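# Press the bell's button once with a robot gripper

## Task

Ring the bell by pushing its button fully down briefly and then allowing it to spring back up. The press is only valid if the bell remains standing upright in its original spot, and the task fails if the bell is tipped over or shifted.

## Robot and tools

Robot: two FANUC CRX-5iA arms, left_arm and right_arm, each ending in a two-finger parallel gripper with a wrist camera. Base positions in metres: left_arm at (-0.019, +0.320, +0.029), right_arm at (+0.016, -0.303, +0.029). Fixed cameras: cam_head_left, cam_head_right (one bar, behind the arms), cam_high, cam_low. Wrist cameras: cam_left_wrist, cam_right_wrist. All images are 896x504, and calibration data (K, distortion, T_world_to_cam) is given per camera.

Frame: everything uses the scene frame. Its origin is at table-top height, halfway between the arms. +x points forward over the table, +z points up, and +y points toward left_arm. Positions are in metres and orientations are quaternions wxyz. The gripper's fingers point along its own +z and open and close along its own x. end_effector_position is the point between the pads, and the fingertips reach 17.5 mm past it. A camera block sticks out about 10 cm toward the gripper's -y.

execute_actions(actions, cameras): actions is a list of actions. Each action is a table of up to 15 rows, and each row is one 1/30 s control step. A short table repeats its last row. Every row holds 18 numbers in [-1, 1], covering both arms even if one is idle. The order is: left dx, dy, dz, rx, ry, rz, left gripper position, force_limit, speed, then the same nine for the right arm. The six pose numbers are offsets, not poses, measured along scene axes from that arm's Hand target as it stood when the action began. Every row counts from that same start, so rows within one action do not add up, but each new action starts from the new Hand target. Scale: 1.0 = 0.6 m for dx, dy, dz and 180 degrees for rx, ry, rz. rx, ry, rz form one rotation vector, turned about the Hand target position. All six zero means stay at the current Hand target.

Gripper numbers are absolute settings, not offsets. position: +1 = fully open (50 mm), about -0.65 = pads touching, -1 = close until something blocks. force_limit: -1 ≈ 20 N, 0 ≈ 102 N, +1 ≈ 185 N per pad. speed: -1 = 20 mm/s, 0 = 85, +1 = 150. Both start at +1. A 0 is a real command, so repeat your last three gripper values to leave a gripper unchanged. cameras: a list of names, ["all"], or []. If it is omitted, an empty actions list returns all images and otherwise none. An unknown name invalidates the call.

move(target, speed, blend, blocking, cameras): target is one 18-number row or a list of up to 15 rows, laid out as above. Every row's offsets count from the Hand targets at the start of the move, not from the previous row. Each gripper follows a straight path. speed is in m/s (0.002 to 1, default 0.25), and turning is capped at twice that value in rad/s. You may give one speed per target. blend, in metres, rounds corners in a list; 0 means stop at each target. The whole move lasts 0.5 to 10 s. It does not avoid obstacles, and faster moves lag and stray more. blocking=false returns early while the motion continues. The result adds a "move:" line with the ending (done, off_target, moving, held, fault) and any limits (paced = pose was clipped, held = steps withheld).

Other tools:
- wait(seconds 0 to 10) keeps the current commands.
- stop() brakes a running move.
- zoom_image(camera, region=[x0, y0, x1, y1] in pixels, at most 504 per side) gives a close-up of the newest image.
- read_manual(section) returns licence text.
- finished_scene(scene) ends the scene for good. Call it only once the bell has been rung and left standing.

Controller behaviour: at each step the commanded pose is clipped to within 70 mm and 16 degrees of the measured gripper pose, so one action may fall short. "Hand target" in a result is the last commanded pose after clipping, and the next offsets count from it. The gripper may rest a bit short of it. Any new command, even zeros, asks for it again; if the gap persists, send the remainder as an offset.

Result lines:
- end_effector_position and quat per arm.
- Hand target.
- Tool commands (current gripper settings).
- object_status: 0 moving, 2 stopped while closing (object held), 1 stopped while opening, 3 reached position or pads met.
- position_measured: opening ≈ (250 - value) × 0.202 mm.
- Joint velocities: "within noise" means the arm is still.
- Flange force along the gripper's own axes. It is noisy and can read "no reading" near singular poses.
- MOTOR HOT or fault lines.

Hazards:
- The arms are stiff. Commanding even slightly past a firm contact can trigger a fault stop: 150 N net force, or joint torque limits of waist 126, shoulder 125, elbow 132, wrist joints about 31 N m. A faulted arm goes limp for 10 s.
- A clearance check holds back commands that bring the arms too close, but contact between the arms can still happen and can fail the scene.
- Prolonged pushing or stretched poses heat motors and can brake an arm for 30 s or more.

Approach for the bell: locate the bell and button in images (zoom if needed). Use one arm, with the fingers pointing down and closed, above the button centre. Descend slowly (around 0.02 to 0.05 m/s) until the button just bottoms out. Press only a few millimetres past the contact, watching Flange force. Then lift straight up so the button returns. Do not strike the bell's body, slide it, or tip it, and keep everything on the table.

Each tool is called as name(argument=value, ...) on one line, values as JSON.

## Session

execute_actions(actions=[])

Scene clock: 0.00 s.
left_arm: end_effector_position=(+0.2827, -0.0459, +0.3020) position_measured=3 object_status=3 end_effector_quat_wxyz=(+0.208, +0.581, +0.634, -0.466) | right_arm: end_effector_position=(+0.2794, -0.2521, +0.1639) position_measured=3 object_status=3 end_effector_quat_wxyz=(+0.702, -0.464, -0.457, -0.289)
Joint positions: left_arm=[-0.093 -0.031 -0.68 1.043 -1.435 -0.26] | right_arm=[-0.341 0.714 -0.205 -0.988 -2.146 0.629]
Joint velocities: within noise
Flange force (N): no reading
Hand target: left_arm +0.2827, -0.0459, +0.3020; +0.208, +0.581, +0.634, -0.466 | right_arm +0.2794, -0.2521, +0.1639; +0.702, -0.464, -0.457, -0.289
Tool commands: left_gripper/position=+1.0 left_gripper/force_limit=+1.0 left_gripper/speed=+1.0 right_gripper/position=+1.0 right_gripper/force_limit=+1.0 right_gripper/speed=+1.0
camera_calibration:
cam_left_wrist: T_world_to_cam=[[-0.249464, 0.535616, -0.806773, 0.343882], [0.966661, 0.187403, -0.174487, -0.196558], [0.0577333, -0.823405, -0.56451, 0.248972], [0, 0, 0, 1]] pos_world=[0.261418, 0.0576517, 0.383685]
cam_right_wrist: T_world_to_cam=[[0.435474, 0.0142559, 0.900088, -0.258241], [0.897788, 0.0662839, -0.435411, -0.147671], [-0.0658686, 0.997699, 0.0160662, 0.40028], [0, 0, 0, 1]] pos_world=[0.271401, -0.38589, 0.161711]

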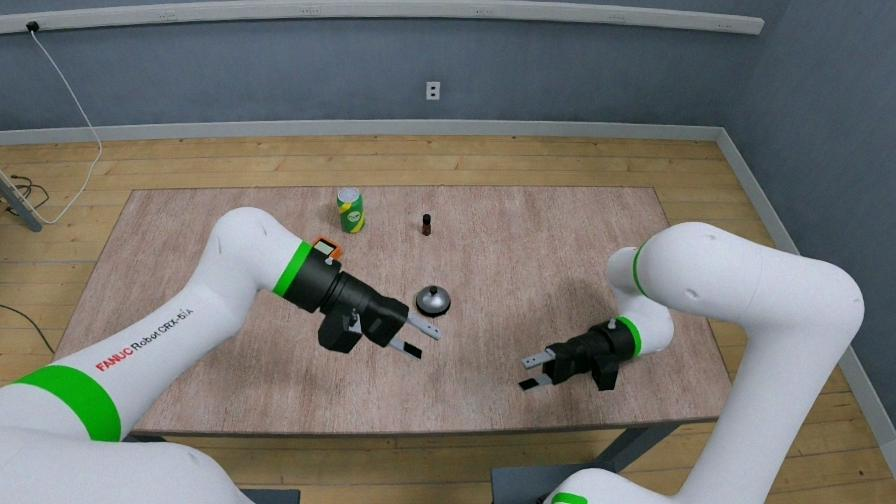

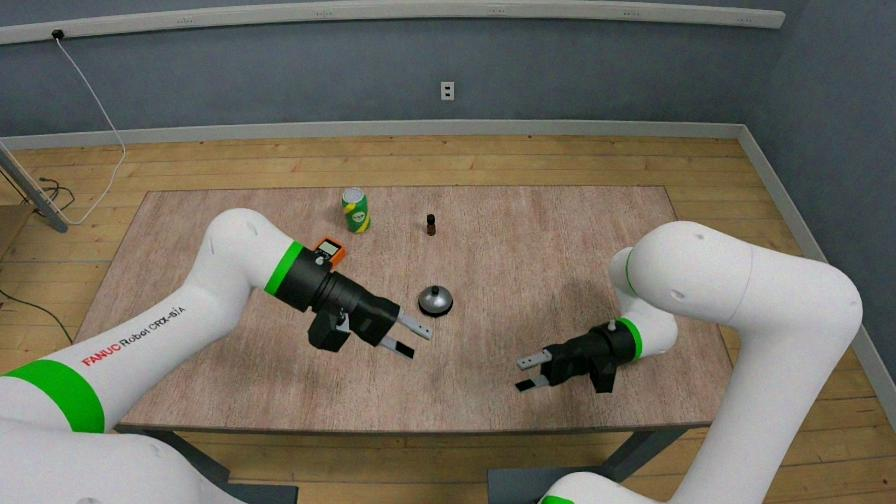

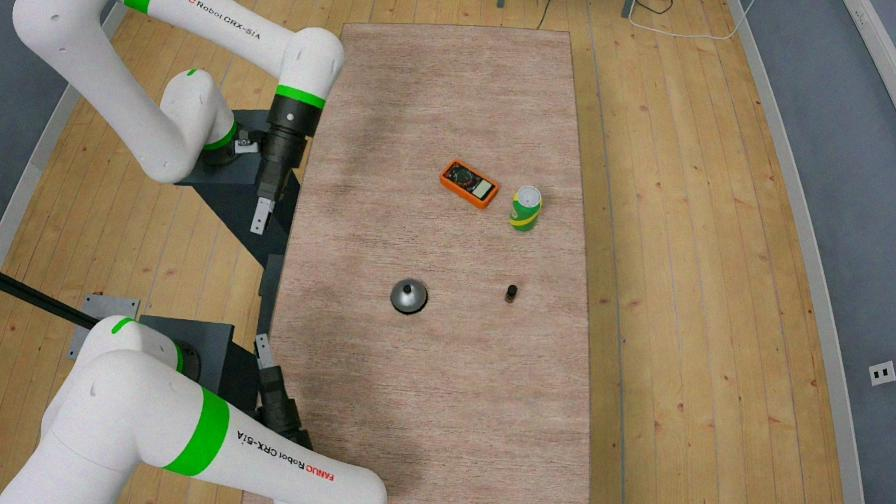

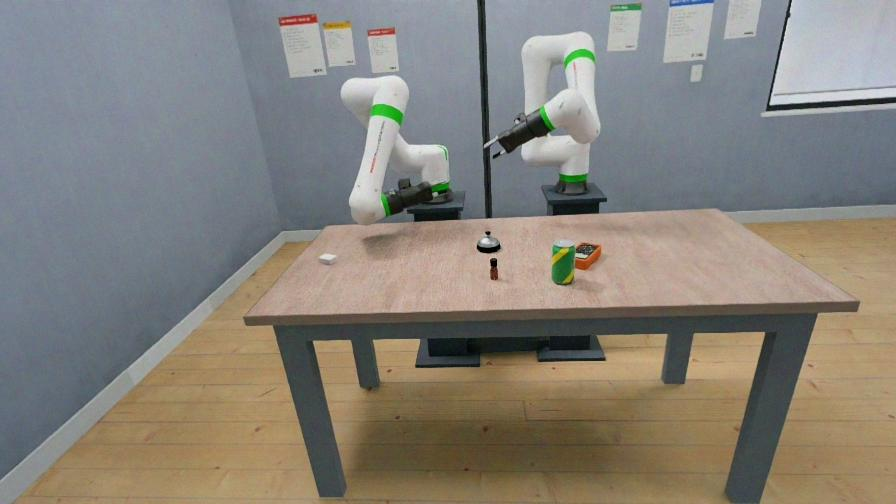

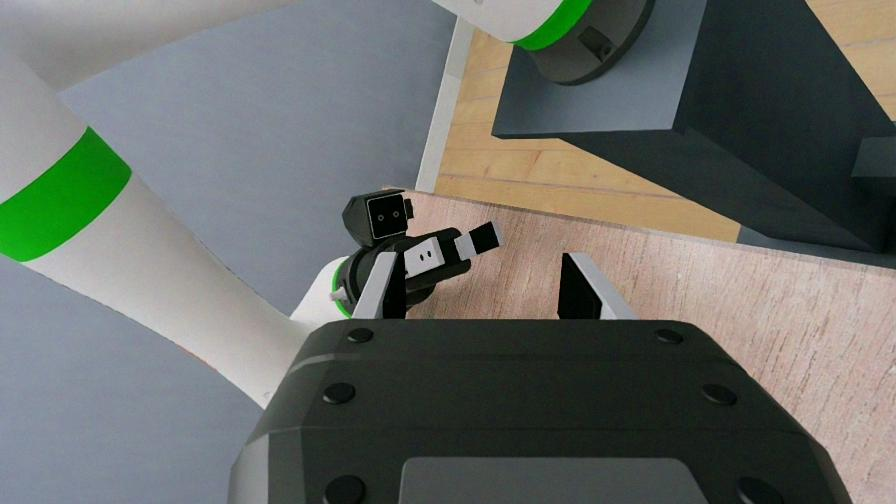

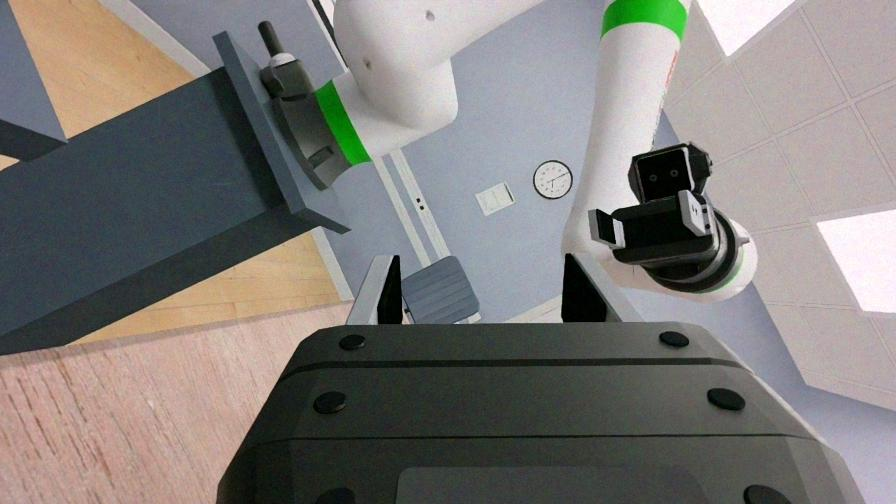

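move(target=[0.433,-0.0568,-0.2367,0.3236,-0.1079,0,-1,-1,0,0,0,0,0,0,0,1,1,1], speed=0.4, cameras=["cam_left_wrist","cam_low","cam_high"])

zoom_image(camera="cam_low", region=[458, 210, 518, 260])

Scene clock: 27.90 s.
left_arm: end_effector_position=(+0.5425, -0.0800, +0.1600) position_measured=251 object_status=3 end_effector_quat_wxyz=(+0.000, +0.675, +0.738, +0.000) | right_arm: end_effector_position=(+0.2794, -0.2521, +0.1639) position_measured=3 object_status=3 end_effector_quat_wxyz=(+0.702, -0.464, -0.457, -0.289)
Joint positions: left_arm=[-0.424 0.663 0.517 -0.001 -1.425 0.518] | right_arm=[-0.341 0.714 -0.205 -0.988 -2.146 0.629]
Flange force (N): left_arm=[-6.0 6.3 -7.4] | right_arm=[-4.1 2.8 -5.7]
Hand target: left_arm +0.5425, -0.0800, +0.1600; +0.000, +0.675, +0.738, +0.000 | right_arm +0.2794, -0.2521, +0.1639; +0.702, -0.464, -0.457, -0.289
Off the commanded pose: left_arm 0.000 m, 0 deg | right_arm 0.000 m, 0 deg.
move: done
camera_calibration:
cam_left_wrist: T_world_to_cam=[[-0.0962645, 0.995311, -0.00944789, 0.138552], [0.935354, 0.0937032, 0.341076, -0.539024], [0.340362, 0.0239964, -0.939988, 0.100233], [0, 0, 0, 1]] pos_world=[0.4834, -0.0897997, 0.279375]
Images, in order (width x height): cam_high 896x504, cam_low 896x504, cam_left_wrist 896x504.

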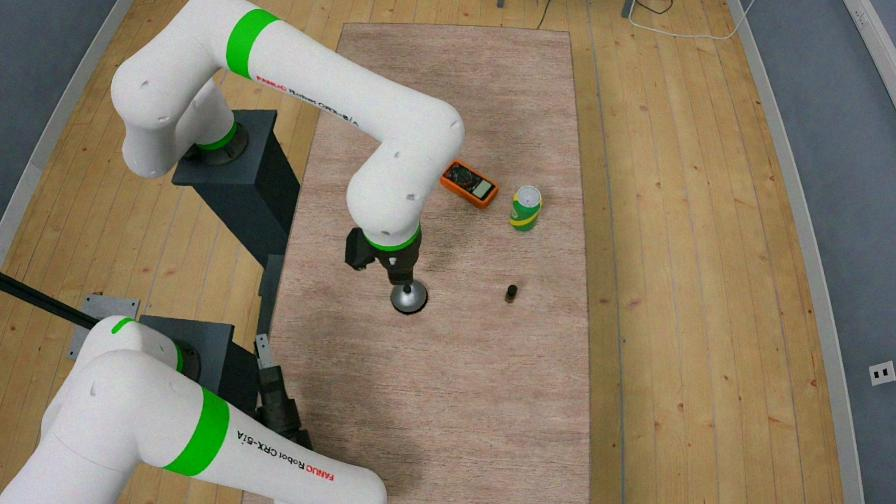

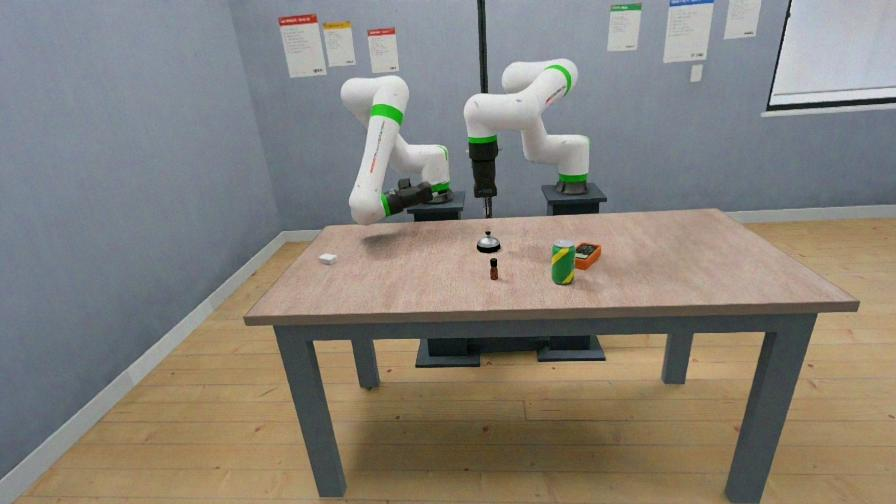

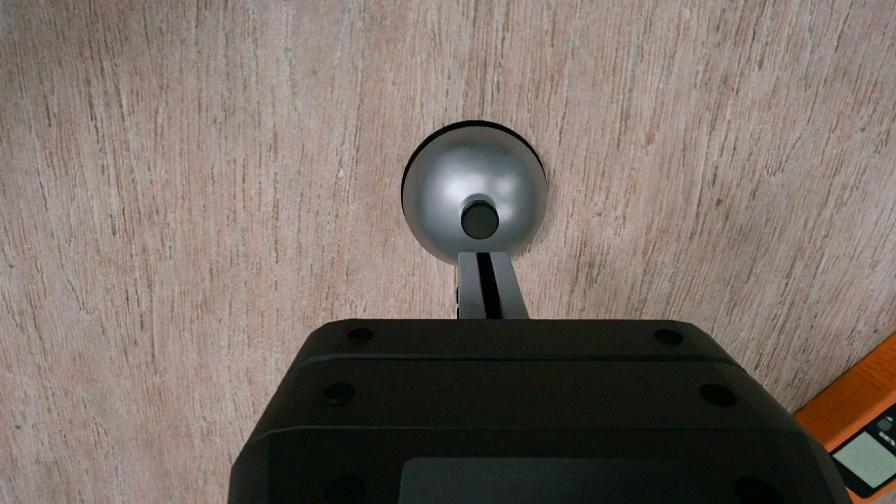

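Scaled by 8.400.

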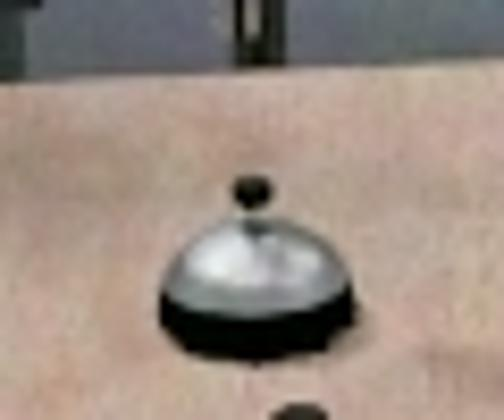

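zoom_image(camera="cam_low", region=[463, 180, 513, 240])

zoom_image(camera="cam_left_wrist", region=[400, 110, 560, 330])

Scaled by 8.400.

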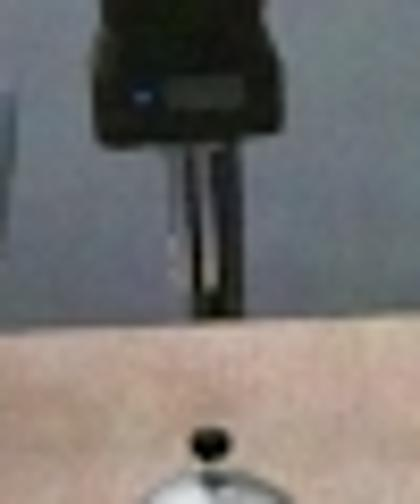

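Scaled by 2.291.

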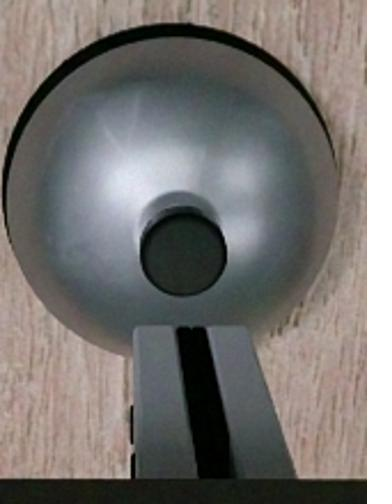

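move(target=[[0.0008,0.0037,-0.1,0,0,0,-1,-1,0,0,0,0,0,0,0,1,1,1],[0.0008,0.0037,-0.1317,0,0,0,-1,-1,0,0,0,0,0,0,0,1,1,1]], speed=[0.2,0.04], cameras=["cam_low","cam_left_wrist"])

zoom_image(camera="cam_low", region=[458, 210, 518, 260])

Scene clock: 74.67 s.
left_arm: end_effector_position=(+0.5430, -0.0778, +0.0811) position_measured=251 object_status=3 end_effector_quat_wxyz=(+0.000, +0.675, +0.738, +0.000) | right_arm: end_effector_position=(+0.2794, -0.2521, +0.1639) position_measured=3 object_status=3 end_effector_quat_wxyz=(+0.702, -0.464, -0.457, -0.289)
Joint positions: left_arm=[-0.421 0.708 0.402 -0.001 -1.265 0.515] | right_arm=[-0.341 0.714 -0.205 -0.988 -2.146 0.629]
Flange force (N): left_arm=[3.6 -7.1 -107.0] | right_arm=[-4.4 3.5 -6.3]
Hand target: left_arm +0.5430, -0.0778, +0.0809; +0.000, +0.675, +0.738, +0.000 | right_arm +0.2794, -0.2521, +0.1639; +0.702, -0.464, -0.457, -0.289
Off the commanded pose: left_arm 0.000 m, 0 deg | right_arm 0.000 m, 0 deg.
move: done
camera_calibration:
cam_left_wrist: T_world_to_cam=[[-0.09623, 0.995313, -0.00954245, 0.135677], [0.935345, 0.0937024, 0.3411, -0.512881], [0.340395, 0.0238986, -0.939979, 0.0257841], [0, 0, 0, 1]] pos_world=[0.484, -0.0875995, 0.200475]
Images, in order (width x height): cam_low 896x504, cam_left_wrist 896x504.

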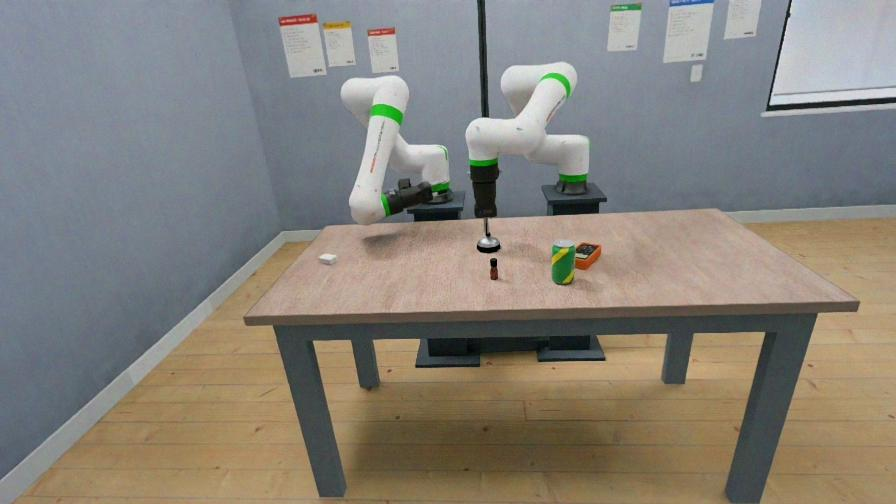

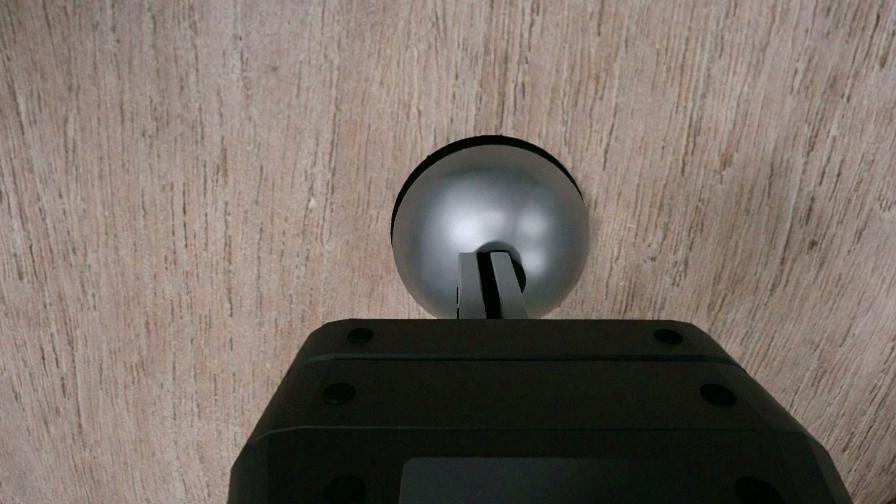

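Scaled by 8.400.

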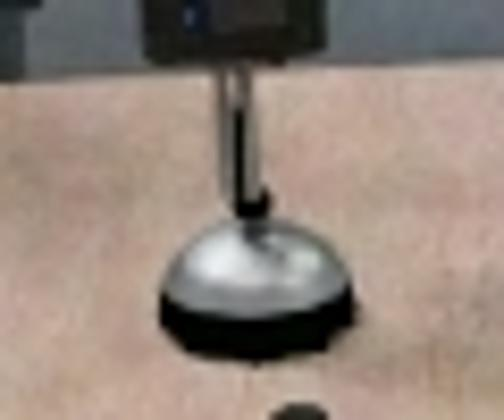

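zoom_image(camera="cam_low", region=[477, 226, 499, 244])

move(target=[0,0,0.07,0,0,0,-1,-1,0,0,0,0,0,0,0,1,1,1], speed=0.12, cameras=["cam_low","cam_left_wrist"])

zoom_image(camera="cam_low", region=[477, 226, 499, 244])

zoom_image(camera="cam_low", region=[458, 210, 518, 260])

Scaled by 22.909.

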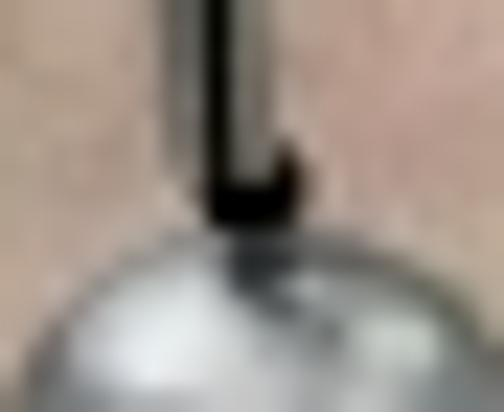

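Scene clock: 86.77 s.
left_arm: end_effector_position=(+0.5429, -0.0778, +0.1229) position_measured=251 object_status=3 end_effector_quat_wxyz=(+0.000, +0.675, +0.738, +0.000) | right_arm: end_effector_position=(+0.2794, -0.2521, +0.1639) position_measured=3 object_status=3 end_effector_quat_wxyz=(+0.702, -0.464, -0.457, -0.289)
Joint positions: left_arm=[-0.421 0.679 0.455 -0.001 -1.347 0.515] | right_arm=[-0.341 0.714 -0.205 -0.988 -2.146 0.629]
Flange force (N): left_arm=[-8.3 8.5 -7.0] | right_arm=[-4.0 3.1 -6.1]
Hand target: left_arm +0.5430, -0.0778, +0.1229; +0.000, +0.675, +0.738, +0.000 | right_arm +0.2794, -0.2521, +0.1639; +0.702, -0.464, -0.457, -0.289
Off the commanded pose: left_arm 0.000 m, 0 deg | right_arm 0.000 m, 0 deg.
move: done
camera_calibration:
cam_left_wrist: T_world_to_cam=[[-0.0963615, 0.995301, -0.00947341, 0.136113], [0.935376, 0.0938053, 0.340987, -0.527058], [0.340274, 0.0239968, -0.94002, 0.0652811], [0, 0, 0, 1]] pos_world=[0.4839, -0.0875996, 0.242375]
Images, in order (width x height): cam_low 896x504, cam_left_wrist 896x504.

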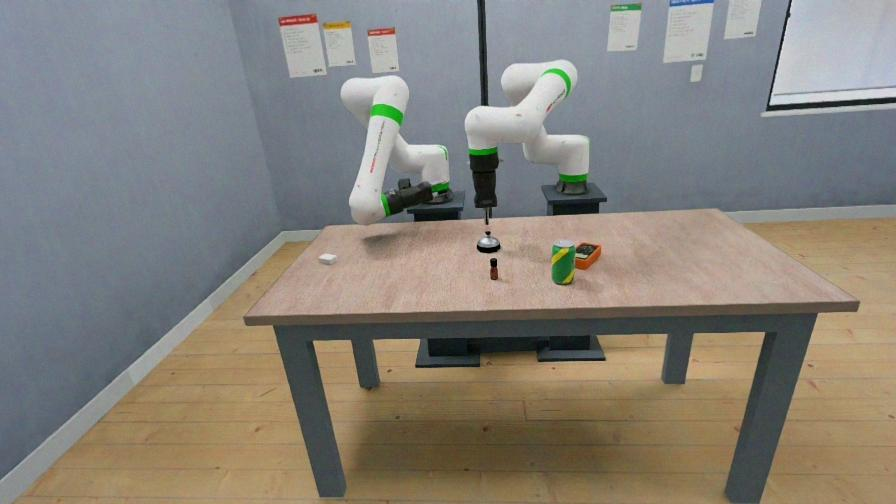

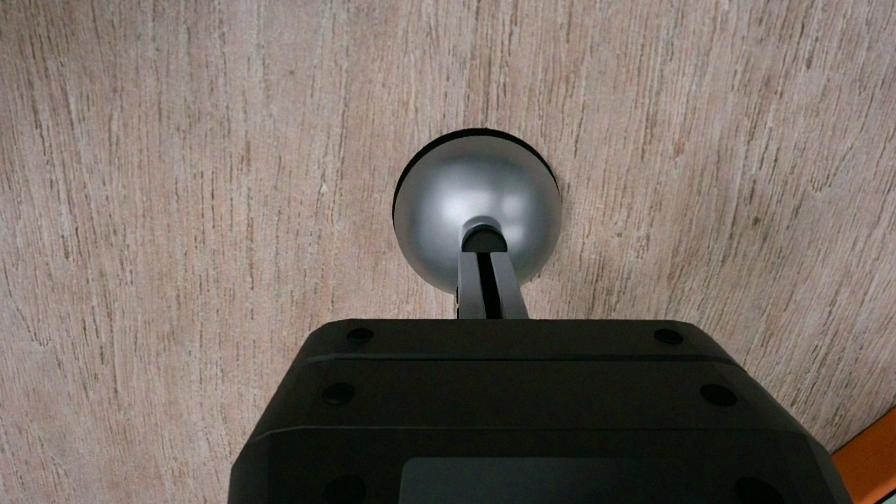

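Scaled by 22.909.

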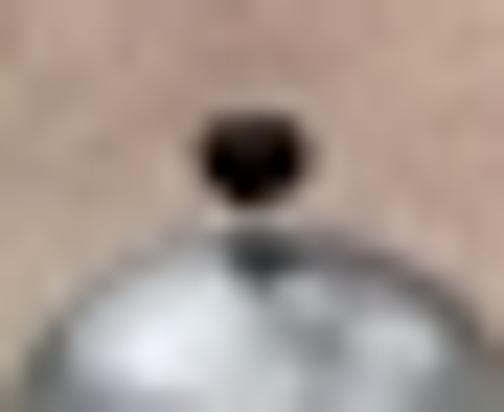

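Scaled by 8.400.

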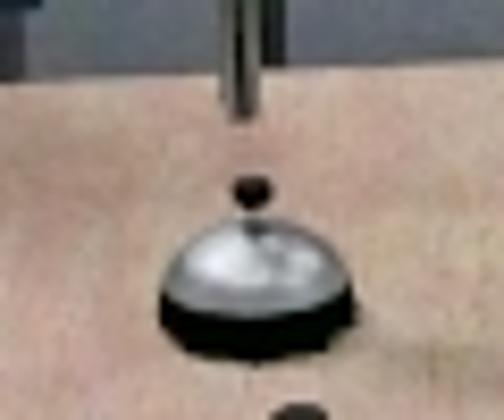

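finished_scene(scene=2)

The scene is finished: the task was done.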